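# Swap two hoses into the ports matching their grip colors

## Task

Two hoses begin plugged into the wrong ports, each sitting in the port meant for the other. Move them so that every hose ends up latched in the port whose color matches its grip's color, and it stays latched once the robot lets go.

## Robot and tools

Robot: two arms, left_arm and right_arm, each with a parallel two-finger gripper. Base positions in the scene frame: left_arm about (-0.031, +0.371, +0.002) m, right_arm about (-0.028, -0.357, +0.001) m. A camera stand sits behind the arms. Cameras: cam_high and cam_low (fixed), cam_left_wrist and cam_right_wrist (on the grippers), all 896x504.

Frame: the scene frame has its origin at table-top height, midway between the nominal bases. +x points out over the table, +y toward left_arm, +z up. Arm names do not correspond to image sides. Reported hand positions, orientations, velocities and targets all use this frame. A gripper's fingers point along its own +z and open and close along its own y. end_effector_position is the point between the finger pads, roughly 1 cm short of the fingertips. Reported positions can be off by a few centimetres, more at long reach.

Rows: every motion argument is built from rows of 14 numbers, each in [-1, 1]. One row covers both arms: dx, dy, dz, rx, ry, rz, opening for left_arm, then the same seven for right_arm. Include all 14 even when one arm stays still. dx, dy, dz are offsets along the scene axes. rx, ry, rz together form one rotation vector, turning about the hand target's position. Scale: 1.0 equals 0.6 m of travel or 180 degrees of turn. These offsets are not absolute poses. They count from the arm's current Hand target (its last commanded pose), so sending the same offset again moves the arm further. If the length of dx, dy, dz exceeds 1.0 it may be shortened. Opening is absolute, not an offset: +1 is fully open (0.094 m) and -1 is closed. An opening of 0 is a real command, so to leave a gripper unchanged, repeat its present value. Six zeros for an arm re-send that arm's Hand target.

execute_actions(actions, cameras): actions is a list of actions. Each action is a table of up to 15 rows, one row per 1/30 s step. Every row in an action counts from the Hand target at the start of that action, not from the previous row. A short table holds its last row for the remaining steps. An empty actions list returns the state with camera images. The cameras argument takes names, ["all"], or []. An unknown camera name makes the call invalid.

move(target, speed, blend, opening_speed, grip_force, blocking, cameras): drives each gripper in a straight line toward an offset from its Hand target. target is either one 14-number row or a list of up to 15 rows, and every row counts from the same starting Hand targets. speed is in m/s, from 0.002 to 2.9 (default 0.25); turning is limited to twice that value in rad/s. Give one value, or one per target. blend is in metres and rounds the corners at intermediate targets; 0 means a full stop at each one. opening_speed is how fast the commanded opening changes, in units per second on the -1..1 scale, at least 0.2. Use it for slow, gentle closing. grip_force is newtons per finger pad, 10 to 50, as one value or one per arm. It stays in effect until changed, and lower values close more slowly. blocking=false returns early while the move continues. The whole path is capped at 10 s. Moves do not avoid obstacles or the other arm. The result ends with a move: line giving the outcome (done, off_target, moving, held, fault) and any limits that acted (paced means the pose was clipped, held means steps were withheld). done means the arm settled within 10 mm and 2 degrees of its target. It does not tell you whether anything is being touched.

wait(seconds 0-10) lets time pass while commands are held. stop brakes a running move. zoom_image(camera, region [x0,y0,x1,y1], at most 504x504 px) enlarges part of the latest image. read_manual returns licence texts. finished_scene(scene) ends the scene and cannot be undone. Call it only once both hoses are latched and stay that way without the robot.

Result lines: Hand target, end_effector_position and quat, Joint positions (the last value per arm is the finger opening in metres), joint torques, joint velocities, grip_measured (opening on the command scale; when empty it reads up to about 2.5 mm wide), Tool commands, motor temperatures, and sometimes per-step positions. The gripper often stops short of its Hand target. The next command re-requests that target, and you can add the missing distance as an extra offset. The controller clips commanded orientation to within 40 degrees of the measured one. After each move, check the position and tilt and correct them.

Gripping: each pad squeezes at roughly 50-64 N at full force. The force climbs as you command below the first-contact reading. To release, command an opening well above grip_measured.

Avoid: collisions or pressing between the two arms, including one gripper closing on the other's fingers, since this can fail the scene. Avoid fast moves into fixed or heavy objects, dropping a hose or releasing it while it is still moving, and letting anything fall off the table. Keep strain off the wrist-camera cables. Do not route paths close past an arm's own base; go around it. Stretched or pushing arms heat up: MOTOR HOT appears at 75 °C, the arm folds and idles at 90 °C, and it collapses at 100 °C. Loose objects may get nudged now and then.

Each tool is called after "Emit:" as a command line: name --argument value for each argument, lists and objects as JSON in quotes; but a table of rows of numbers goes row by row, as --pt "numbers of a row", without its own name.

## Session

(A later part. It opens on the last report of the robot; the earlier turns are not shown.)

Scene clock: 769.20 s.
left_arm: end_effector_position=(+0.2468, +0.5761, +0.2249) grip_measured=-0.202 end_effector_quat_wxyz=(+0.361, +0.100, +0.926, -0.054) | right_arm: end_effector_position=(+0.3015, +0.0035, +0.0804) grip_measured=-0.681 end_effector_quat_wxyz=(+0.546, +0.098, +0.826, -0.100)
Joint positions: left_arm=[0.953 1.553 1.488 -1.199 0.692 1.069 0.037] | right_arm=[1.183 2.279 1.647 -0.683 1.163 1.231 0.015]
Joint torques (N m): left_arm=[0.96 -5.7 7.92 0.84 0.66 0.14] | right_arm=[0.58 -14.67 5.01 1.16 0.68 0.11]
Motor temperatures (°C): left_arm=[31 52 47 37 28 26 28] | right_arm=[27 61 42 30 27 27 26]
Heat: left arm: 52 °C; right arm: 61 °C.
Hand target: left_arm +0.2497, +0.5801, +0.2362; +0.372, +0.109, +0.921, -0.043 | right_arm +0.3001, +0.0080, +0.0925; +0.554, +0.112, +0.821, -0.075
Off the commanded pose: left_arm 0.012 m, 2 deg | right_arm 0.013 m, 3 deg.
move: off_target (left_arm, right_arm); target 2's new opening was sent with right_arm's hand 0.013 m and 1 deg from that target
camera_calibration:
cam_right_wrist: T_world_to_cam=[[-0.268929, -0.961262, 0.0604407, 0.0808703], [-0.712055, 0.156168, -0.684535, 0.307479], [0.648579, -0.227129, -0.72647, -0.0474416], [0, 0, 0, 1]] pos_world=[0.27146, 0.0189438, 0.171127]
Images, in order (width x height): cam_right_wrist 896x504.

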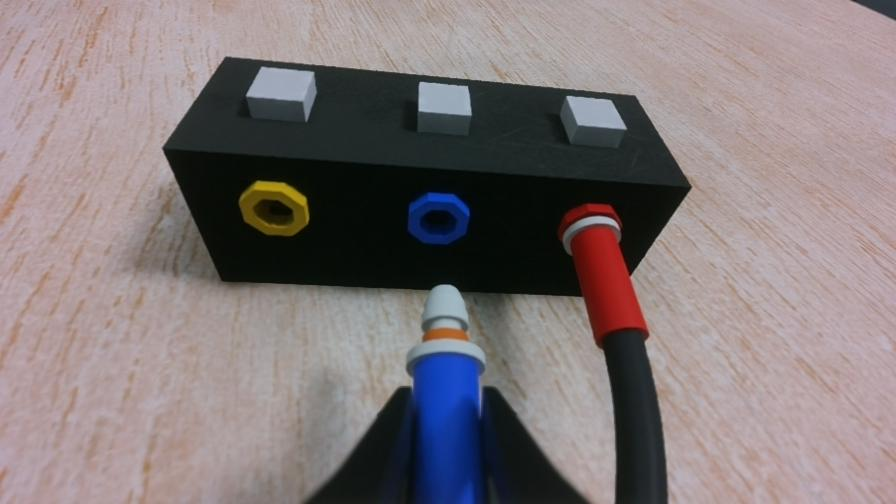

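Emit:
move --pt "0 0 0 0 0 0 -0.2 0.039 -0.0092 0.0017 0 0 0 -0.9" --pt "0 0 0 0 0 0 -0.2 0.0918 -0.043 0.01 0 0 0 -0.9" --speed 0.12 --cameras '["cam_right_wrist"]'

Emit:
zoom_image --camera "cam_right_wrist" --region '[376, 205, 516, 375]'

Scene clock: 777.33 s.
left_arm: end_effector_position=(+0.2468, +0.5761, +0.2249) grip_measured=-0.202 end_effector_quat_wxyz=(+0.361, +0.100, +0.926, -0.054) | right_arm: end_effector_position=(+0.3376, -0.0109, +0.0714) grip_measured=-0.682 end_effector_quat_wxyz=(+0.532, +0.067, +0.838, -0.104)
Joint positions: left_arm=[0.953 1.553 1.488 -1.199 0.692 1.069 0.037] | right_arm=[1.089 2.241 1.539 -0.405 1.092 0.945 0.015]
Joint torques (N m): left_arm=[0.96 -5.7 7.92 0.84 0.66 0.14] | right_arm=[-3.3 -16.09 5.5 1.86 0.79 0.11]
Motor temperatures (°C): left_arm=[31 53 47 37 28 26 28] | right_arm=[27 64 41 29 27 27 26]
Heat: left arm: 53 °C; right arm: 64 °C.
Hand target: left_arm +0.2497, +0.5801, +0.2362; +0.372, +0.109, +0.921, -0.043 | right_arm +0.3551, -0.0178, +0.0984; +0.554, +0.112, +0.821, -0.075
Off the commanded pose: left_arm 0.012 m, 2 deg | right_arm 0.033 m, 7 deg.
move: off_target (left_arm, right_arm)
camera_calibration:
cam_right_wrist: T_world_to_cam=[[-0.221501, -0.969491, 0.104999, 0.0579451], [-0.746425, 0.0992701, -0.658024, 0.338321], [0.627525, -0.224127, -0.74564, -0.0722086], [0, 0, 0, 1]] pos_world=[0.310679, 0.00640821, 0.162697]
Images, in order (width x height): cam_right_wrist 896x504.

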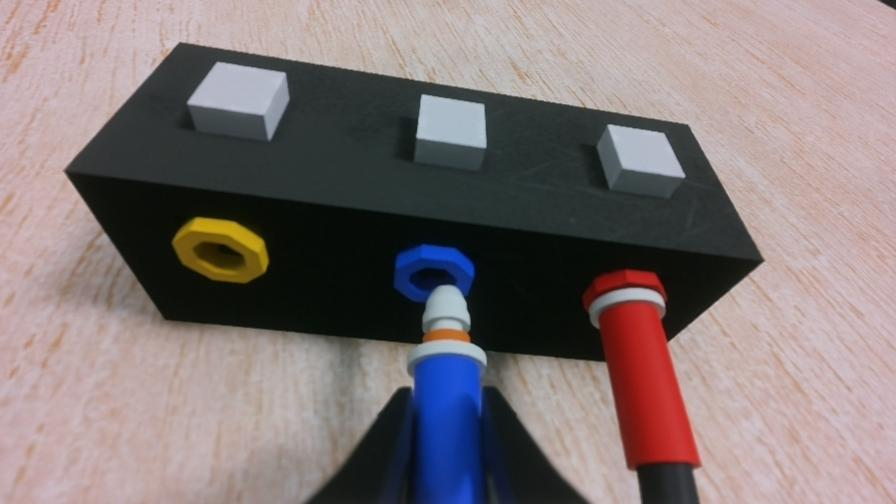

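Scaled by 2.965.

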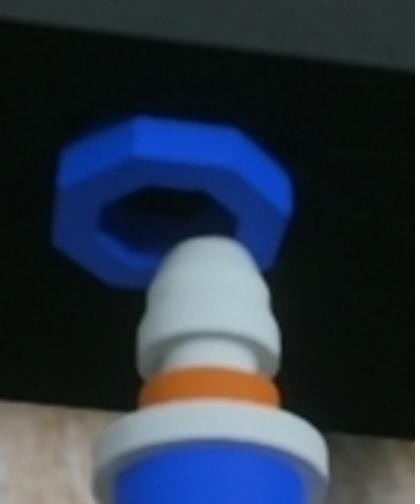

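Emit:
move --pt "0 0 0 0 0 0 -0.2 -0.097 0.055 0.0227 0 0 0 -0.9" --pt "0 0 0 0 0 0 -0.2 -0.0537 0.0428 0.0127 0 0 0 -0.9" --pt "0 0 0 0 0 0 -0.2 0.003 0.0095 0.0193 0 0 0 -0.9" --speed 0.12 --cameras '["cam_right_wrist"]'

Emit:
zoom_image --camera "cam_right_wrist" --region '[376, 205, 516, 375]'

Scene clock: 790.47 s.
left_arm: end_effector_position=(+0.2468, +0.5761, +0.2249) grip_measured=-0.202 end_effector_quat_wxyz=(+0.361, +0.100, +0.926, -0.054) | right_arm: end_effector_position=(+0.3423, -0.0080, +0.0905) grip_measured=-0.683 end_effector_quat_wxyz=(+0.540, +0.073, +0.832, -0.108)
Joint positions: left_arm=[0.953 1.553 1.488 -1.199 0.692 1.069 0.037] | right_arm=[1.087 2.237 1.602 -0.468 1.114 0.949 0.015]
Joint torques (N m): left_arm=[0.96 -5.7 7.92 0.84 0.65 0.14] | right_arm=[-2.88 -15.45 5.45 1.93 0.55 0.1]
Motor temperatures (°C): left_arm=[31 53 47 36 28 26 27] | right_arm=[27 66 41 30 27 27 27]
Heat: left arm: 53 °C; right arm: 66 °C.
Hand target: left_arm +0.2497, +0.5801, +0.2362; +0.372, +0.109, +0.921, -0.043 | right_arm +0.3569, -0.0122, +0.1100; +0.554, +0.112, +0.821, -0.075
Off the commanded pose: left_arm 0.012 m, 2 deg | right_arm 0.025 m, 6 deg.
move: off_target (left_arm, right_arm)
camera_calibration:
cam_right_wrist: T_world_to_cam=[[-0.237201, -0.965942, 0.103399, 0.0653401], [-0.731241, 0.107462, -0.673601, 0.350431], [0.639548, -0.235388, -0.731827, -0.0656062], [0, 0, 0, 1]] pos_world=[0.313707, 0.010014, 0.181282]
Images, in order (width x height): cam_right_wrist 896x504.

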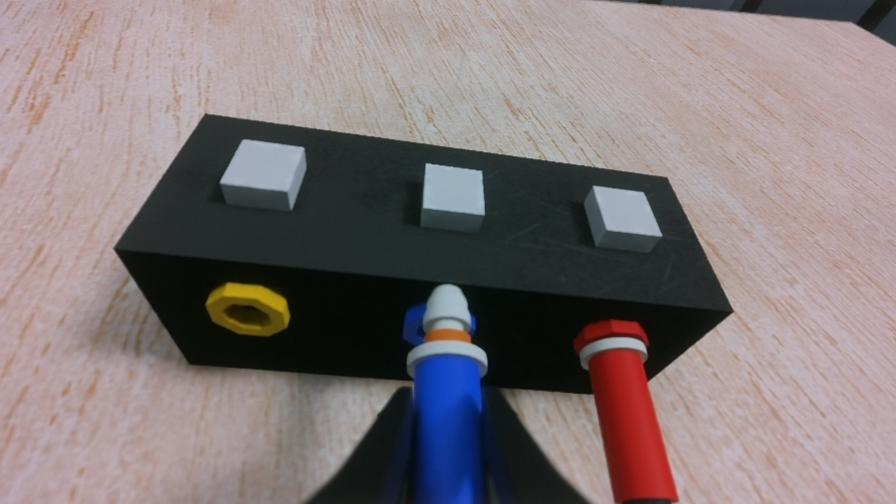

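Scaled by 2.965.

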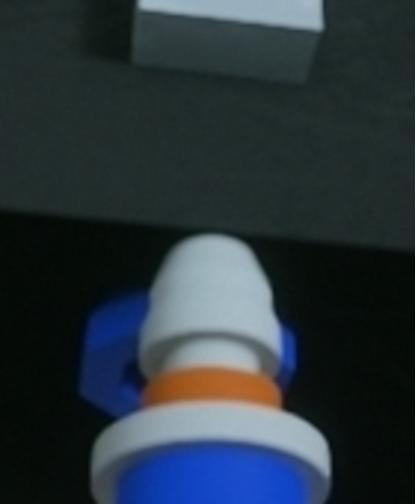

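Emit:
move --pt "0 0 0 0 0 0 -0.2 -0.0987 0.0505 -0.005 0 0 0 -0.9" --pt "0 0 0 0 0 0 -0.2 -0.0553 0.0383 -0.016 0 0 0 -0.9" --pt "0 0 0 0 0 0 -0.2 0.001 0.005 -0.0087 0 0 0 -0.9" --speed 0.12 --cameras '["cam_right_wrist"]'

Emit:
zoom_image --camera "cam_right_wrist" --region '[376, 205, 516, 375]'

Scene clock: 800.00 s.
left_arm: end_effector_position=(+0.2468, +0.5761, +0.2249) grip_measured=-0.202 end_effector_quat_wxyz=(+0.361, +0.100, +0.926, -0.054) | right_arm: end_effector_position=(+0.3431, -0.0048, +0.0905) grip_measured=-0.683 end_effector_quat_wxyz=(+0.541, +0.076, +0.831, -0.103)
Joint positions: left_arm=[0.953 1.553 1.488 -1.199 0.692 1.069 0.037] | right_arm=[1.089 2.245 1.612 -0.463 1.114 0.953 0.015]
Joint torques (N m): left_arm=[0.96 -5.68 7.94 0.84 0.66 0.14] | right_arm=[-2.82 -14.5 5.41 1.95 0.57 0.07]
Motor temperatures (°C): left_arm=[31 54 47 35 28 26 27] | right_arm=[27 67 41 31 27 27 27]
Heat: left arm: 54 °C; right arm: 67 °C.
Hand target: left_arm +0.2497, +0.5801, +0.2362; +0.372, +0.109, +0.921, -0.043 | right_arm +0.3575, -0.0091, +0.1049; +0.554, +0.112, +0.821, -0.075
Off the commanded pose: left_arm 0.012 m, 2 deg | right_arm 0.021 m, 6 deg.
move: off_target (left_arm, right_arm)
camera_calibration:
cam_right_wrist: T_world_to_cam=[[-0.237147, -0.967107, 0.0920088, 0.0696491], [-0.728402, 0.114344, -0.675542, 0.349945], [0.6428, -0.227222, -0.731558, -0.0665685], [0, 0, 0, 1]] pos_world=[0.314208, 0.0122182, 0.181295]
Images, in order (width x height): cam_right_wrist 896x504.

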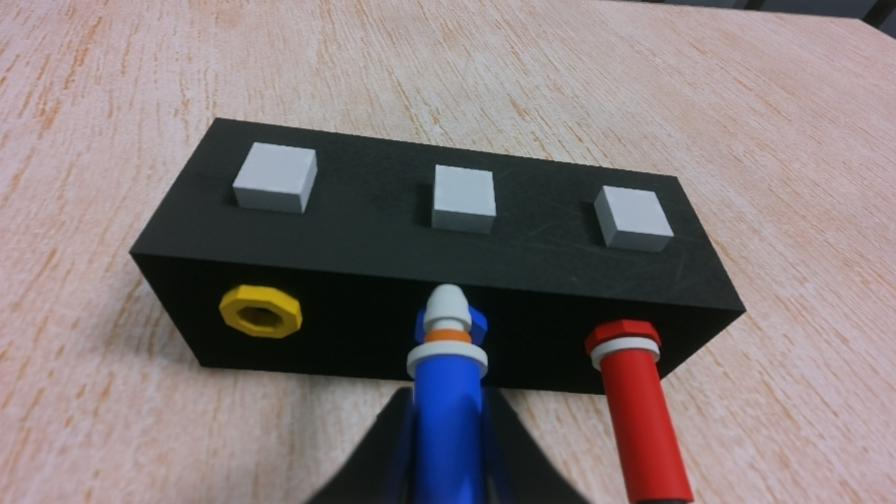

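Scaled by 2.965.

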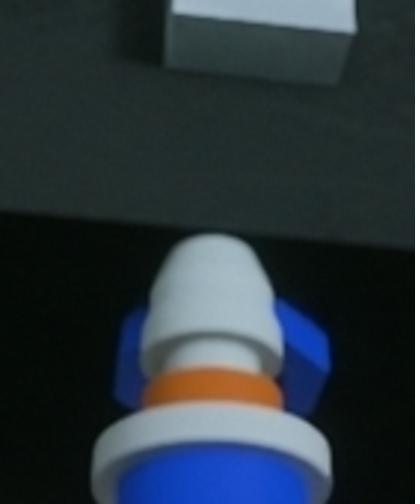

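Emit:
move --pt "0 0 0 0 0 0 -0.2 -0.1003 0.043 -0.008 0 0 0 -0.9" --pt "0 0 0 0 0 0 -0.2 -0.057 0.0308 -0.018 0 0 0 -0.9" --pt "0 0 0 0 0 0 -0.2 -0.0005 -0.0025 -0.0123 0 0 0 -0.9" --speed 0.12 --cameras '["cam_right_wrist"]'

Emit:
zoom_image --camera "cam_right_wrist" --region '[376, 205, 516, 375]'

Scene clock: 807.80 s.
left_arm: end_effector_position=(+0.2468, +0.5761, +0.2249) grip_measured=-0.202 end_effector_quat_wxyz=(+0.361, +0.100, +0.926, -0.054) | right_arm: end_effector_position=(+0.3427, -0.0067, +0.0884) grip_measured=-0.684 end_effector_quat_wxyz=(+0.546, +0.078, +0.827, -0.105)
Joint positions: left_arm=[0.953 1.553 1.488 -1.199 0.692 1.069 0.037] | right_arm=[1.089 2.245 1.594 -0.44 1.126 0.953 0.015]
Joint torques (N m): left_arm=[0.96 -5.7 7.92 0.84 0.66 0.14] | right_arm=[-3 -13.89 5.15 1.98 0.43 0.1]
Motor temperatures (°C): left_arm=[31 54 47 35 28 26 27] | right_arm=[27 70 41 31 27 27 27]
Heat: left arm: 54 °C; right arm: 70 °C.
Hand target: left_arm +0.2497, +0.5801, +0.2362; +0.372, +0.109, +0.921, -0.043 | right_arm +0.3572, -0.0106, +0.0975; +0.554, +0.112, +0.821, -0.075
Off the commanded pose: left_arm 0.012 m, 2 deg | right_arm 0.018 m, 5 deg.
move: off_target (left_arm, right_arm)
camera_calibration:
cam_right_wrist: T_world_to_cam=[[-0.242729, -0.965911, 0.0899879, 0.0700031], [-0.719761, 0.117124, -0.68427, 0.346263], [0.650405, -0.230862, -0.723655, -0.0716494], [0, 0, 0, 1]] pos_world=[0.312819, 0.0105201, 0.178788]
Images, in order (width x height): cam_right_wrist 896x504.

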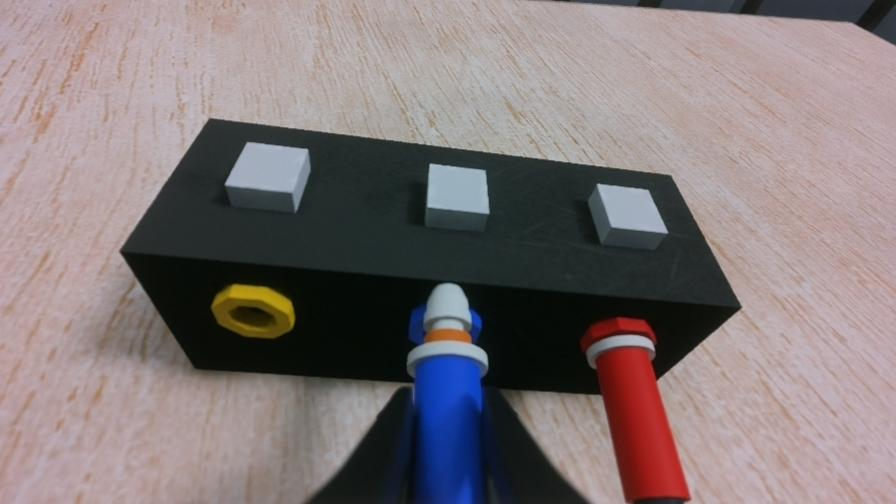

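Scaled by 2.965.

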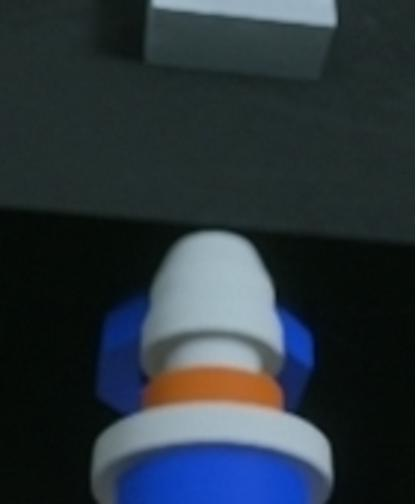

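Emit:
move --pt "0 0 0 0 0 0 -0.2 -0.0998 0.0455 -0.009 0 0 0 -0.9" --pt "0 0 0 0 0 0 -0.2 -0.063 0.034 -0.0225 0 0 0 -0.9" --speed 0.12 --cameras '["cam_right_wrist"]'

Emit:
zoom_image --camera "cam_right_wrist" --region '[376, 205, 516, 375]'

Scene clock: 816.23 s.
left_arm: end_effector_position=(+0.2468, +0.5761, +0.2249) grip_measured=-0.202 end_effector_quat_wxyz=(+0.361, +0.100, +0.926, -0.054) | right_arm: end_effector_position=(+0.3189, +0.0090, +0.0941) grip_measured=-0.684 end_effector_quat_wxyz=(+0.552, +0.108, +0.823, -0.077)
Joint positions: left_arm=[0.953 1.553 1.488 -1.199 0.692 1.069 0.037] | right_arm=[1.152 2.258 1.652 -0.574 1.148 1.139 0.015]
Joint torques (N m): left_arm=[0.96 -5.68 7.92 0.84 0.66 0.14] | right_arm=[-0.02 -10.37 5.09 1.36 0.67 0.11]
Motor temperatures (°C): left_arm=[31 54 47 35 28 26 27] | right_arm=[27 70 40 31 27 27 27]
Heat: left arm: 54 °C; right arm: 70 °C.
Hand target: left_arm +0.2497, +0.5801, +0.2362; +0.372, +0.109, +0.921, -0.043 | right_arm +0.3195, +0.0097, +0.0840; +0.554, +0.112, +0.821, -0.075
Off the commanded pose: left_arm 0.012 m, 2 deg | right_arm 0.010 m, 1 deg.
move: off_target (left_arm)
camera_calibration:
cam_right_wrist: T_world_to_cam=[[-0.261684, -0.965103, 0.00991818, 0.0924481], [-0.700353, 0.182807, -0.689991, 0.324911], [0.664099, -0.187506, -0.72375, -0.0531694], [0, 0, 0, 1]] pos_world=[0.287055, 0.0198563, 0.184787]
Images, in order (width x height): cam_right_wrist 896x504.

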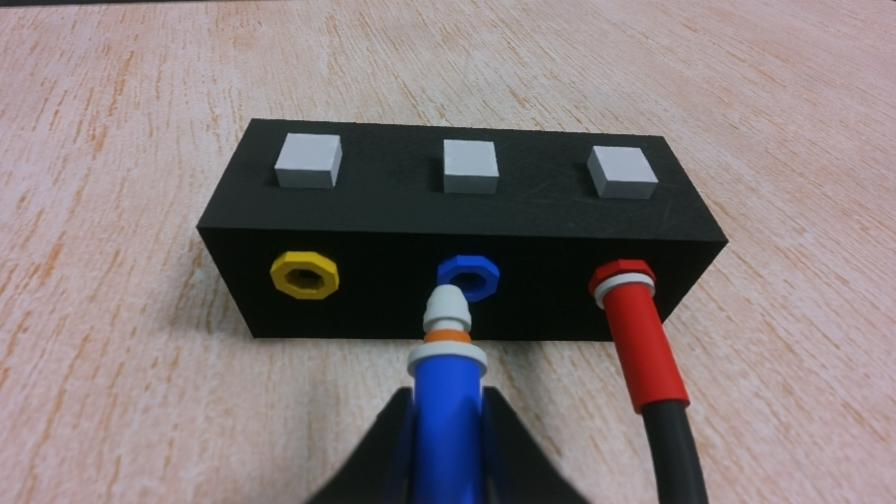

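Scaled by 2.965.

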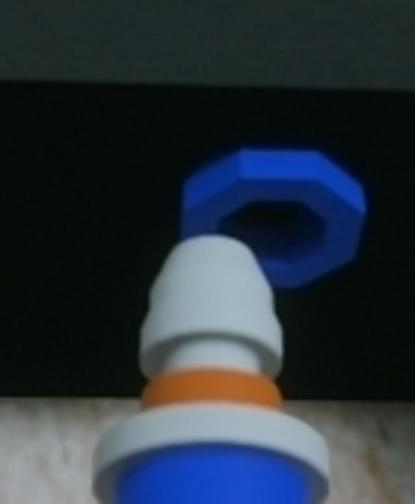

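Emit:
move --pt "0 0 0 0 0 0 -0.2 -0.04 0.004 -0.035 0 0 0 -0.9" --pt "0 0 0 0 0 0 -0.2 0.003 -0.0105 0.0205 0 0 0 -0.9" --speed 0.12 --cameras '["cam_right_wrist"]'

Emit:
zoom_image --camera "cam_right_wrist" --region '[376, 205, 516, 375]'

Scene clock: 825.13 s.
left_arm: end_effector_position=(+0.2468, +0.5761, +0.2249) grip_measured=-0.202 end_effector_quat_wxyz=(+0.361, +0.100, +0.926, -0.054) | right_arm: end_effector_position=(+0.3175, -0.0029, +0.0693) grip_measured=-0.684 end_effector_quat_wxyz=(+0.541, +0.085, +0.829, -0.112)
Joint positions: left_arm=[0.953 1.553 1.488 -1.199 0.692 1.069 0.037] | right_arm=[1.144 2.288 1.612 -0.574 1.148 1.119 0.015]
Joint torques (N m): left_arm=[0.95 -5.7 7.94 0.84 0.66 0.14] | right_arm=[-0.14 -16.69 6.46 1.27 0.64 0.12]
Motor temperatures (°C): left_arm=[31 54 47 34 28 26 27] | right_arm=[26 68 40 31 27 27 27]
Heat: left arm: 54 °C; right arm: 68 °C.
Hand target: left_arm +0.2497, +0.5801, +0.2362; +0.372, +0.109, +0.921, -0.043 | right_arm +0.3212, +0.0035, +0.0961; +0.554, +0.112, +0.821, -0.075
Off the commanded pose: left_arm 0.012 m, 2 deg | right_arm 0.028 m, 6 deg.
move: off_target (left_arm, right_arm)
camera_calibration:
cam_right_wrist: T_world_to_cam=[[-0.259902, -0.960782, 0.0966938, 0.0742048], [-0.724287, 0.127737, -0.677563, 0.315588], [0.638639, -0.246134, -0.72908, -0.0640106], [0, 0, 0, 1]] pos_world=[0.288742, 0.0152271, 0.159987]
Images, in order (width x height): cam_right_wrist 896x504.

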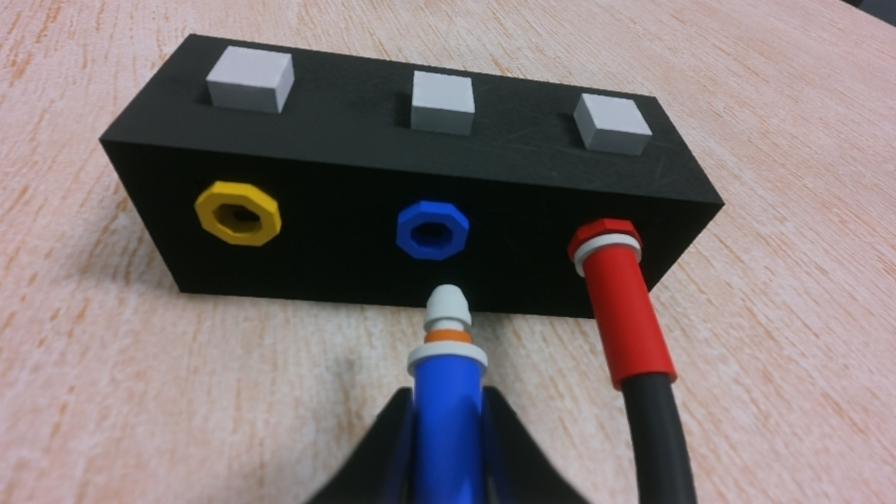

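Scaled by 2.965.

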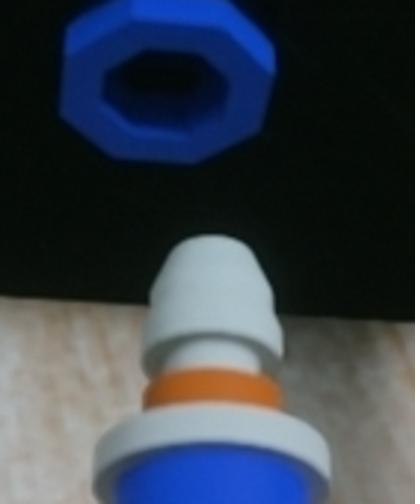

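Emit:
move --pt "0 0 0 0 0 0 -0.2 0.0173 0.0005 0.0203 0 0 0 -0.9" --pt "0 0 0 0 0 0 -0.2 0.0682 -0.0343 0.0287 0 0 0 -0.9" --speed 0.12 --cameras '["cam_right_wrist"]'

Emit:
zoom_image --camera "cam_right_wrist" --region '[376, 205, 516, 375]'

Scene clock: 833.80 s.
left_arm: end_effector_position=(+0.2468, +0.5761, +0.2249) grip_measured=-0.202 end_effector_quat_wxyz=(+0.361, +0.100, +0.926, -0.054) | right_arm: end_effector_position=(+0.3395, -0.0056, +0.0858) grip_measured=-0.684 end_effector_quat_wxyz=(+0.529, +0.061, +0.840, -0.101)
Joint positions: left_arm=[0.953 1.553 1.488 -1.199 0.692 1.069 0.037] | right_arm=[1.089 2.226 1.58 -0.448 1.078 0.925 0.015]
Joint torques (N m): left_arm=[0.96 -5.68 7.94 0.84 0.66 0.14] | right_arm=[-4.33 -15.86 5.72 2 0.83 0.08]
Motor temperatures (°C): left_arm=[31 54 48 34 28 26 27] | right_arm=[26 71 40 31 27 27 27]
Heat: left arm: 54 °C; right arm: 71 °C.
Hand target: left_arm +0.2497, +0.5801, +0.2362; +0.372, +0.109, +0.921, -0.043 | right_arm +0.3620, -0.0170, +0.1133; +0.554, +0.112, +0.821, -0.075
Off the commanded pose: left_arm 0.012 m, 2 deg | right_arm 0.037 m, 7 deg.
move: off_target (left_arm, right_arm)
camera_calibration:
cam_right_wrist: T_world_to_cam=[[-0.206886, -0.972476, 0.107188, 0.0568588], [-0.75351, 0.0884983, -0.651453, 0.350525], [0.624036, -0.215544, -0.751079, -0.0597204], [0, 0, 0, 1]] pos_world=[0.313155, 0.0114006, 0.177402]
Images, in order (width x height): cam_right_wrist 896x504.

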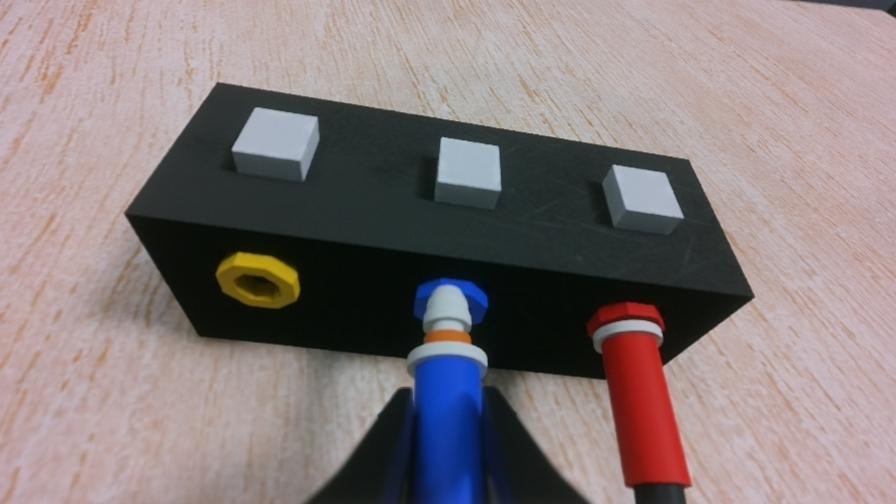

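Scaled by 2.965.

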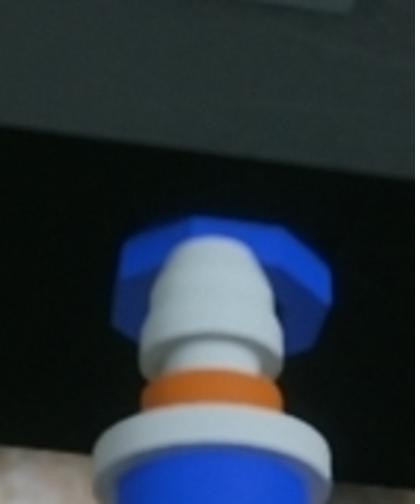

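Emit:
move --pt "0 0 0 0 0 0 -0.2 -0.02 0.006 -0.02 0 0 -0.022 -0.9" --pt "0 0 0 0 0 0 -0.2 0.0 -0.005 -0.022 0.05 -0.013 -0.022 -0.9" --pt "0 0 0 0 0 0 -0.2 0.01 -0.01 -0.018 -0.05 0.013 -0.022 -0.9" --pt "0 0 0 0 0 0 -0.2 0.02 -0.012 -0.02 0 0 -0.022 -0.9" --speed 0.2 --blend '[0,0.004,0.004,0]' --cameras '["cam_right_wrist"]'

Emit:
zoom_image --camera "cam_right_wrist" --region '[376, 205, 516, 375]'

Scene clock: 843.53 s.
left_arm: end_effector_position=(+0.2468, +0.5761, +0.2249) grip_measured=-0.202 end_effector_quat_wxyz=(+0.361, +0.100, +0.926, -0.054) | right_arm: end_effector_position=(+0.3439, -0.0092, +0.0895) grip_measured=-0.684 end_effector_quat_wxyz=(+0.529, +0.080, +0.836, -0.122)
Joint positions: left_arm=[0.953 1.553 1.488 -1.199 0.692 1.069 0.037] | right_arm=[1.082 2.271 1.677 -0.587 1.111 1.009 0.015]
Joint torques (N m): left_arm=[0.96 -5.7 7.94 0.84 0.66 0.14] | right_arm=[-5.96 -13.59 5.22 2.17 0.81 0.24]
Motor temperatures (°C): left_arm=[31 54 48 34 28 26 27] | right_arm=[27 71 41 31 27 27 27]
Heat: left arm: 54 °C; right arm: 71 °C.
Hand target: left_arm +0.2497, +0.5801, +0.2362; +0.372, +0.109, +0.921, -0.043 | right_arm +0.3740, -0.0242, +0.1015; +0.551, +0.140, +0.817, -0.094
Off the commanded pose: left_arm 0.012 m, 2 deg | right_arm 0.036 m, 8 deg.
move: off_target (left_arm, right_arm)
camera_calibration:
cam_right_wrist: T_world_to_cam=[[-0.260795, -0.957708, 0.121576, 0.0712303], [-0.743678, 0.118999, -0.657861, 0.353959], [0.615572, -0.26198, -0.743261, -0.0586887], [0, 0, 0, 1]] pos_world=[0.317936, 0.0107216, 0.180575]
Images, in order (width x height): cam_right_wrist 896x504.

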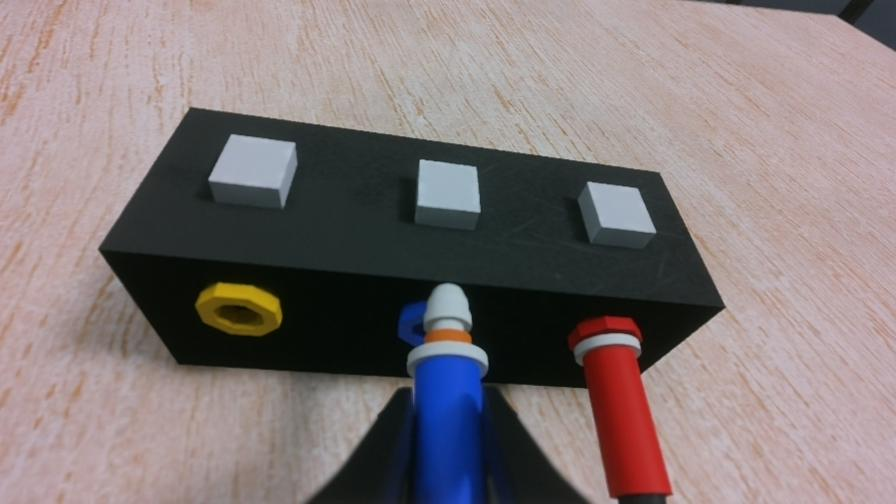

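Scaled by 2.965.

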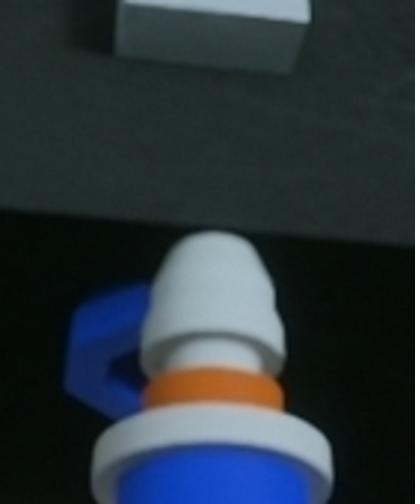

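Emit:
move --pt "0 0 0 0 0 0 -0.2 -0.131 0.0605 -0.019 0 0 0.015 -0.9" --pt "0 0 0 0 0 0 -0.2 -0.131 0.0605 -0.064 0 0 0.015 -0.9" --pt "0 0 0 0 0 0 -0.2 -0.088 0.0462 -0.009 0 0 0.015 -0.9" --pt "0 0 0 0 0 0 -0.2 -0.0707 0.0467 0.0058 0 0 0.015 -0.9" --pt "0 0 0 0 0 0 -0.2 -0.02 0.012 0.0117 0 0 0.015 -0.9" --speed 0.12 --cameras '["cam_right_wrist"]'

Emit:
zoom_image --camera "cam_right_wrist" --region '[376, 205, 516, 375]'

Scene clock: 854.03 s.
left_arm: end_effector_position=(+0.2468, +0.5761, +0.2249) grip_measured=-0.202 end_effector_quat_wxyz=(+0.361, +0.100, +0.926, -0.054) | right_arm: end_effector_position=(+0.3396, -0.0055, +0.0813) grip_measured=-0.684 end_effector_quat_wxyz=(+0.529, +0.071, +0.839, -0.106)
Joint positions: left_arm=[0.953 1.553 1.488 -1.199 0.692 1.069 0.037] | right_arm=[1.091 2.253 1.611 -0.49 1.091 0.97 0.015]
Joint torques (N m): left_arm=[0.96 -5.7 7.92 0.84 0.66 0.14] | right_arm=[-4.34 -16.05 5.67 1.88 0.88 0.09]
Motor temperatures (°C): left_arm=[31 53 48 34 28 26 27] | right_arm=[27 71 41 31 27 27 27]
Heat: left arm: 53 °C; right arm: 71 °C.
Hand target: left_arm +0.2497, +0.5801, +0.2362; +0.372, +0.109, +0.921, -0.043 | right_arm +0.3621, -0.0170, +0.1086; +0.553, +0.121, +0.820, -0.081
Off the commanded pose: left_arm 0.012 m, 2 deg | right_arm 0.037 m, 7 deg.
move: off_target (left_arm, right_arm)
camera_calibration:
cam_right_wrist: T_world_to_cam=[[-0.229387, -0.967597, 0.105538, 0.0651774], [-0.749534, 0.106429, -0.653354, 0.346528], [0.620951, -0.228975, -0.74966, -0.0623283], [0, 0, 0, 1]] pos_world=[0.313389, 0.0119131, 0.172802]
Images, in order (width x height): cam_right_wrist 896x504.

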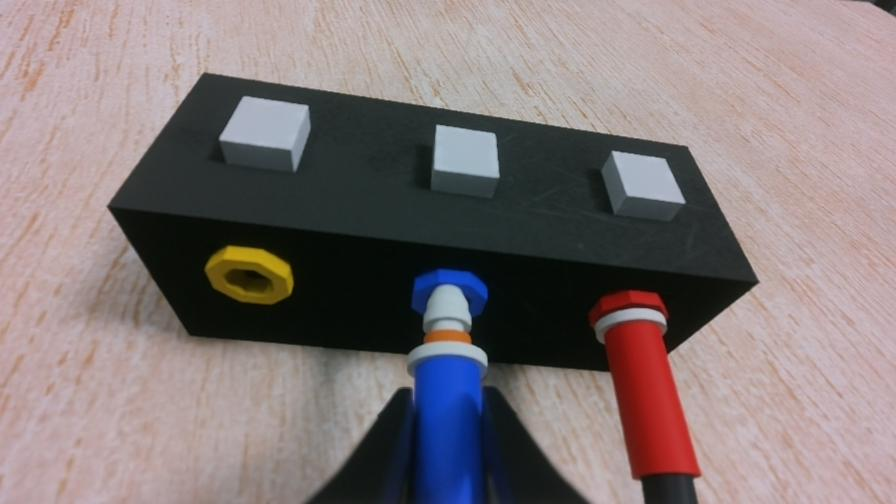

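Scaled by 2.965.

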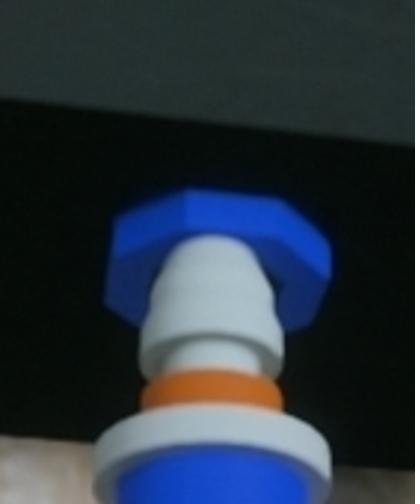

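Emit:
move --pt "0 0 0 0 0 0 -0.2 0.025 -0.013 0.003 0 0 -0.01 -0.9" --speed 0.1 --cameras '["cam_right_wrist"]'

Emit:
zoom_image --camera "cam_right_wrist" --region '[376, 205, 516, 375]'

Scene clock: 861.60 s.
left_arm: end_effector_position=(+0.2468, +0.5761, +0.2249) grip_measured=-0.202 end_effector_quat_wxyz=(+0.361, +0.100, +0.926, -0.054) | right_arm: end_effector_position=(+0.3408, -0.0058, +0.0790) grip_measured=-0.684 end_effector_quat_wxyz=(+0.523, +0.068, +0.843, -0.105)
Joint positions: left_arm=[0.953 1.553 1.488 -1.199 0.692 1.069 0.037] | right_arm=[1.085 2.253 1.611 -0.489 1.074 0.963 0.015]
Joint torques (N m): left_arm=[0.96 -5.68 7.94 0.84 0.66 0.14] | right_arm=[-6.83 -15.01 7.95 1.82 1.06 0.11]
Motor temperatures (°C): left_arm=[30 53 48 33 28 26 27] | right_arm=[27 71 40 32 27 27 27]
Heat: left arm: 53 °C; right arm: 71 °C.
Hand target: left_arm +0.2497, +0.5801, +0.2362; +0.372, +0.109, +0.921, -0.043 | right_arm +0.3771, -0.0248, +0.1104; +0.552, +0.134, +0.818, -0.089
Off the commanded pose: left_arm 0.012 m, 2 deg | right_arm 0.052 m, 9 deg.
move: off_target (left_arm, right_arm)
camera_calibration:
cam_right_wrist: T_world_to_cam=[[-0.223024, -0.968851, 0.107649, 0.0631275], [-0.759716, 0.103555, -0.641956, 0.348588], [0.610812, -0.224955, -0.759147, -0.0606878], [0, 0, 0, 1]] pos_world=[0.315976, 0.0114111, 0.170911]
Images, in order (width x height): cam_right_wrist 896x504.

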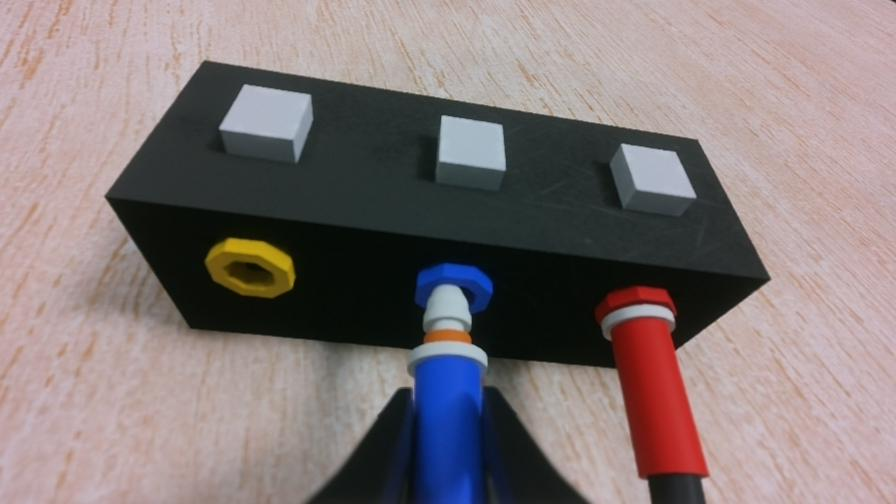

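Scaled by 2.965.

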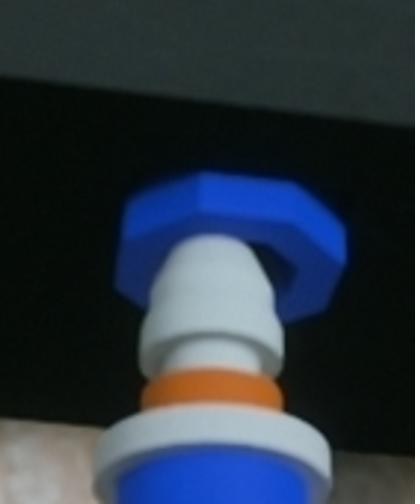

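Emit:
move --pt "0 0 0 0 0 0 -0.2 -0.136 0.0615 -0.034 0 0 0.01 -0.9" --pt "0 0 0 0 0 0 -0.2 -0.136 0.0615 -0.079 0 0 0.01 -0.9" --pt "0 0 0 0 0 0 -0.2 -0.0945 0.0422 -0.0238 0 0 0.01 -0.9" --pt "0 0 0 0 0 0 -0.2 -0.0772 0.0427 -0.009 0 0 0.01 -0.9" --pt "0 0 0 0 0 0 -0.2 -0.0265 0.008 -0.0032 0 0 0.01 -0.9" --pt "0 0 0 0 0 0 -0.2 -0.001 -0.0053 0.001 0 0 0.005 -0.9" --speed 0.13 --cameras '["cam_right_wrist"]'

Emit:
zoom_image --camera "cam_right_wrist" --region '[376, 205, 516, 375]'

Scene clock: 872.93 s.
left_arm: end_effector_position=(+0.2468, +0.5761, +0.2249) grip_measured=-0.202 end_effector_quat_wxyz=(+0.361, +0.100, +0.926, -0.054) | right_arm: end_effector_position=(+0.3498, -0.0102, +0.0779) grip_measured=-0.684 end_effector_quat_wxyz=(+0.517, +0.072, +0.848, -0.096)
Joint positions: left_arm=[0.953 1.553 1.488 -1.199 0.692 1.069 0.037] | right_arm=[1.059 2.241 1.591 -0.442 1.042 0.93 0.015]
Joint torques (N m): left_arm=[0.96 -5.68 7.92 0.84 0.65 0.14] | right_arm=[-4.92 -15.53 6.57 1.86 1.25 0.11]
Motor temperatures (°C): left_arm=[30 53 48 33 28 26 27] | right_arm=[28 71 41 32 27 27 27]
Heat: left arm: 53 °C; right arm: 71 °C.
Hand target: left_arm +0.2497, +0.5801, +0.2362; +0.372, +0.109, +0.921, -0.043 | right_arm +0.3765, -0.0281, +0.1108; +0.553, +0.127, +0.819, -0.085
Off the commanded pose: left_arm 0.012 m, 2 deg | right_arm 0.046 m, 8 deg.
move: off_target (left_arm, right_arm)
camera_calibration:
cam_right_wrist: T_world_to_cam=[[-0.219179, -0.971475, 0.0905365, 0.0610067], [-0.768092, 0.114579, -0.630005, 0.357246], [0.601661, -0.207624, -0.771295, -0.0636543], [0, 0, 0, 1]] pos_world=[0.326067, 0.00511728, 0.170447]
Images, in order (width x height): cam_right_wrist 896x504.

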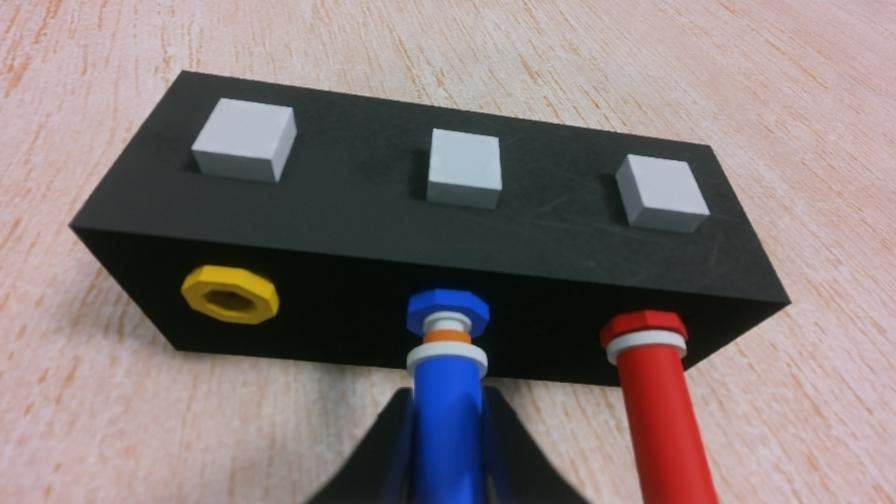

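Scaled by 2.965.

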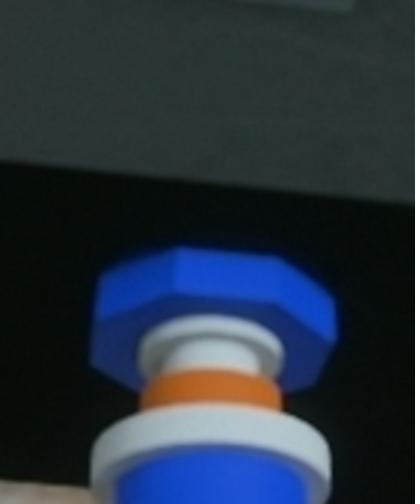

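Emit:
move --pt "0 0 0 0 0 0 -0.2 0.0 0.0 -0.004 -0.009 -0.032 -0.033 -0.9" --pt "0 0 0 0 0 0 -0.2 0.035 -0.015 -0.004 -0.009 -0.032 -0.033 -0.9" --pt "0 0 0 0 0 0 -0.2 0.035 -0.015 0.006 0.06 -0.05 -0.035 -0.9" --pt "0 0 0 0 0 0 -0.2 0.035 -0.03 -0.014 -0.08 -0.014 -0.035 -0.9" --pt "0 0 0 0 0 0 -0.2 0.045 -0.01 -0.004 0.06 -0.05 -0.035 -0.9" --pt "0 0 0 0 0 0 -0.2 0.055 -0.027 -0.004 -0.009 -0.032 -0.035 -0.9" --speed 0.25 --blend '[0,0,0.004,0.004,0.004,0]' --cameras '["cam_right_wrist"]'

Emit:
zoom_image --camera "cam_right_wrist" --region '[376, 205, 516, 375]'

Scene clock: 882.30 s.
left_arm: end_effector_position=(+0.2468, +0.5761, +0.2249) grip_measured=-0.202 end_effector_quat_wxyz=(+0.361, +0.100, +0.926, -0.054) | right_arm: end_effector_position=(+0.3548, -0.0107, +0.0751) grip_measured=-0.684 end_effector_quat_wxyz=(+0.551, +0.079, +0.822, -0.123)
Joint positions: left_arm=[0.953 1.553 1.488 -1.199 0.692 1.069 0.037] | right_arm=[1.067 2.296 1.611 -0.399 1.147 0.921 0.015]
Joint torques (N m): left_arm=[0.96 -5.68 7.94 0.84 0.66 0.14] | right_arm=[-10.36 -13.6 9.07 2.19 1.42 0.05]
Motor temperatures (°C): left_arm=[30 53 48 33 28 26 27] | right_arm=[28 72 41 32 28 27 27]
Heat: left arm: 53 °C; right arm: 72 °C.
Hand target: left_arm +0.2497, +0.5801, +0.2362; +0.372, +0.109, +0.921, -0.043 | right_arm +0.4096, -0.0442, +0.1085; +0.589, +0.168, +0.781, -0.120
Off the commanded pose: left_arm 0.012 m, 2 deg | right_arm 0.072 m, 12 deg.
move: off_target (left_arm, right_arm)
camera_calibration:
cam_right_wrist: T_world_to_cam=[[-0.263738, -0.957298, 0.118421, 0.0756473], [-0.710059, 0.109579, -0.695564, 0.343659], [0.652885, -0.267532, -0.708638, -0.0924884], [0, 0, 0, 1]] pos_world=[0.324353, 0.0100155, 0.164538]
Images, in order (width x height): cam_right_wrist 896x504.

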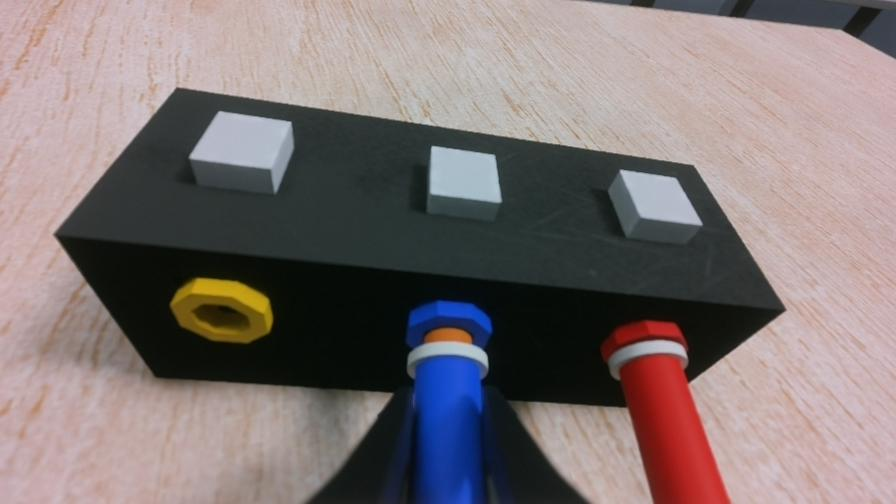

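Scaled by 2.965.

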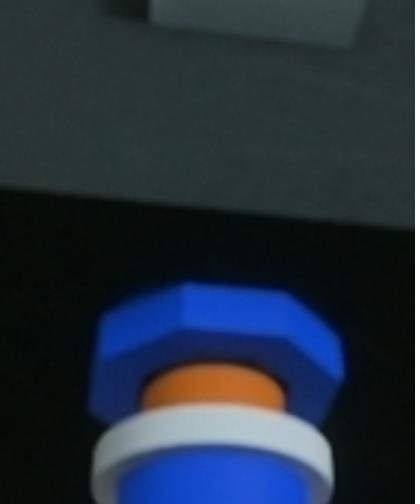

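Emit:
move --pt "0 0 0 0 0 0 -0.2 0.005 -0.002 0.01 0.06 -0.018 0 -0.9" --pt "0 0 0 0 0 0 -0.2 0.005 -0.017 -0.01 -0.06 0.018 0 -0.9" --pt "0 0 0 0 0 0 -0.2 0.012 0.005 0 0.06 -0.018 0 -0.9" --pt "0 0 0 0 0 0 -0.2 0.025 -0.01 0 0 0 0 -0.9" --speed 0.3 --blend '[0.004,0.004,0.004,0]' --cameras '["cam_right_wrist"]'

Emit:
zoom_image --camera "cam_right_wrist" --region '[376, 205, 516, 375]'

Scene clock: 889.73 s.
left_arm: end_effector_position=(+0.2468, +0.5761, +0.2249) grip_measured=-0.202 end_effector_quat_wxyz=(+0.361, +0.100, +0.926, -0.054) | right_arm: end_effector_position=(+0.3612, -0.0126, +0.0764) grip_measured=-0.684 end_effector_quat_wxyz=(+0.542, +0.068, +0.828, -0.128)
Joint positions: left_arm=[0.953 1.553 1.488 -1.199 0.692 1.069 0.037] | right_arm=[1.05 2.292 1.621 -0.4 1.122 0.878 0.015]
Joint torques (N m): left_arm=[0.96 -5.7 7.92 0.84 0.66 0.14] | right_arm=[-11.6 -13.03 8.47 2.64 1.51 0.07]
Motor temperatures (°C): left_arm=[30 53 48 33 28 26 27] | right_arm=[30 72 42 33 28 27 27]
Heat: left arm: 53 °C; right arm: 72 °C.
Hand target: left_arm +0.2497, +0.5801, +0.2362; +0.372, +0.109, +0.921, -0.043 | right_arm +0.4245, -0.0502, +0.1085; +0.589, +0.168, +0.781, -0.121
Off the commanded pose: left_arm 0.012 m, 2 deg | right_arm 0.080 m, 14 deg.
move: off_target (left_arm, right_arm)
camera_calibration:
cam_right_wrist: T_world_to_cam=[[-0.249852, -0.958144, 0.139764, 0.0688135], [-0.728335, 0.0908553, -0.679172, 0.354387], [0.638046, -0.271488, -0.72055, -0.0899938], [0, 0, 0, 1]] pos_world=[0.332726, 0.0093031, 0.166227]
Images, in order (width x height): cam_right_wrist 896x504.

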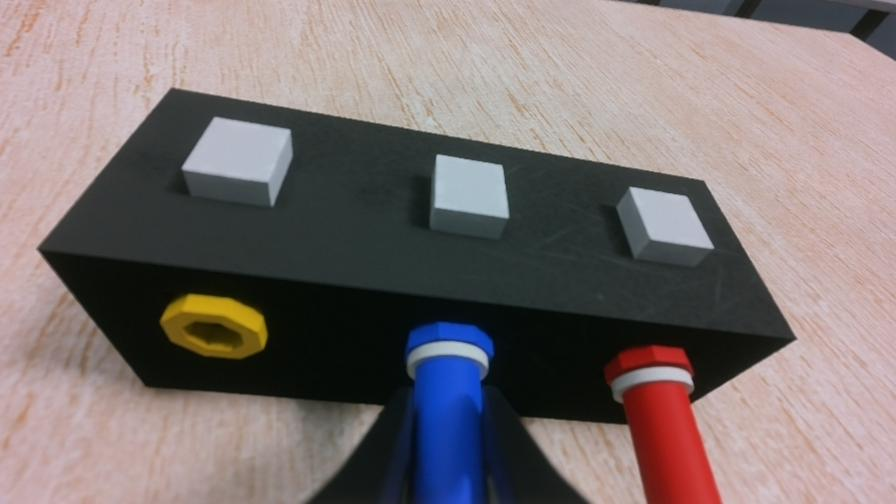

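Scaled by 2.965.

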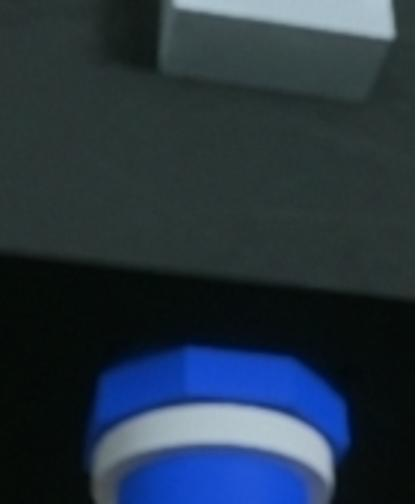

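Emit:
move --pt "0 0 0 0 0 0 -0.2 -0.1275 0.07 -0.028 0 0 0 -0.9" --pt "0 0 0 0 0 0 -0.2 -0.12 0.068 -0.028 0 0 0 0.0" --pt "0 0 0 0 0 0 -0.2 -0.24 0.1 -0.02 0 0 0 0.0" --pt "0 0 0 0 0 0 -0.2 -0.26 0.1 0.15 0 0 0 0.0" --speed 0.18 --cameras '["cam_high","cam_right_wrist"]'

Emit:
zoom_image --camera "cam_high" --region '[400, 180, 510, 280]'

Scene clock: 898.57 s.
left_arm: end_effector_position=(+0.2468, +0.5761, +0.2249) grip_measured=-0.202 end_effector_quat_wxyz=(+0.361, +0.100, +0.926, -0.054) | right_arm: end_effector_position=(+0.2715, +0.0082, +0.1778) grip_measured=-0.002 end_effector_quat_wxyz=(+0.585, +0.140, +0.789, -0.125)
Joint positions: left_arm=[0.953 1.553 1.488 -1.199 0.692 1.069 0.037] | right_arm=[1.264 2.395 2.177 -1.55 1.276 1.742 0.047]
Joint torques (N m): left_arm=[0.95 -5.7 7.94 0.84 0.65 0.14] | right_arm=[0.61 -15.61 7.69 -0.12 0.71 0.17]
Motor temperatures (°C): left_arm=[30 53 48 32 28 26 27] | right_arm=[30 71 42 33 28 27 27]
Heat: left arm: 53 °C; right arm: 71 °C.
Hand target: left_arm +0.2497, +0.5801, +0.2362; +0.372, +0.109, +0.921, -0.043 | right_arm +0.2684, +0.0098, +0.1984; +0.589, +0.168, +0.781, -0.121
Off the commanded pose: left_arm 0.012 m, 2 deg | right_arm 0.021 m, 3 deg.
joint sent to its limit (right arm) — joint 4 (wrist pitch), lower limit. The joint targets are off in orientation, not in position.
move: off_target (left_arm, right_arm); target 2's new opening was sent with right_arm's hand 0.016 m and 6 deg from that target
camera_calibration:
cam_right_wrist: T_world_to_cam=[[-0.36587, -0.929984, 0.0356154, 0.101942], [-0.616011, 0.213308, -0.758307, 0.338625], [0.697617, -0.299382, -0.650923, 0.0177033], [0, 0, 0, 1]] pos_world=[0.233545, 0.0278735, 0.264675]
Images, in order (width x height): cam_high 896x504, cam_right_wrist 896x504.

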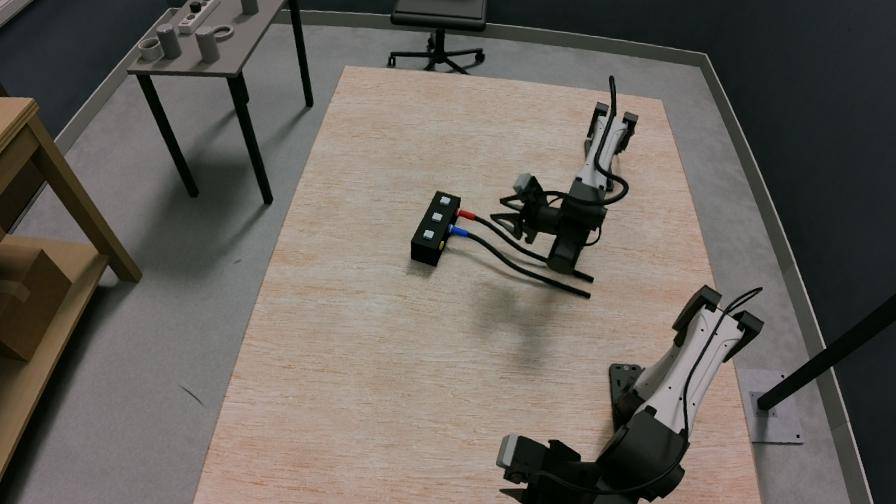

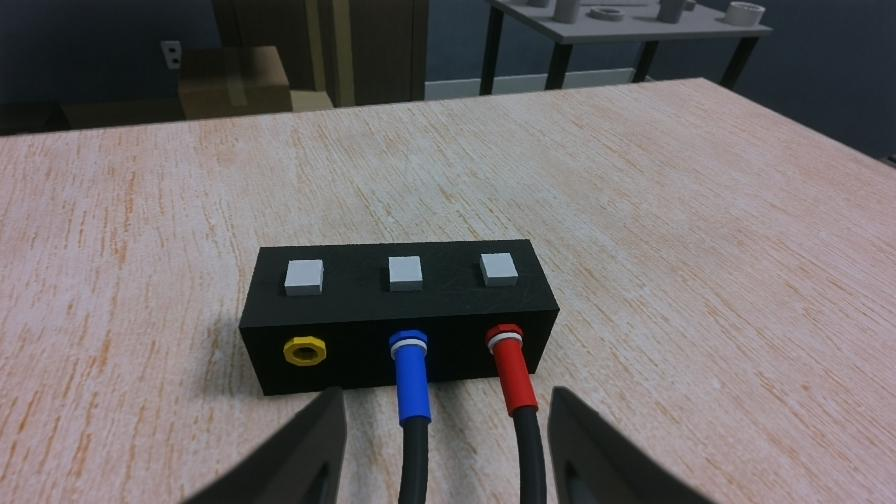

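Scaled by 4.582.

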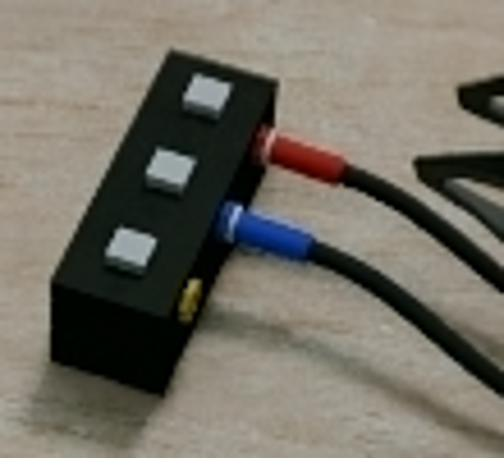

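Both latched in matching ports.

Emit:
finished_scene --scene 1

The scene is finished: the task was done.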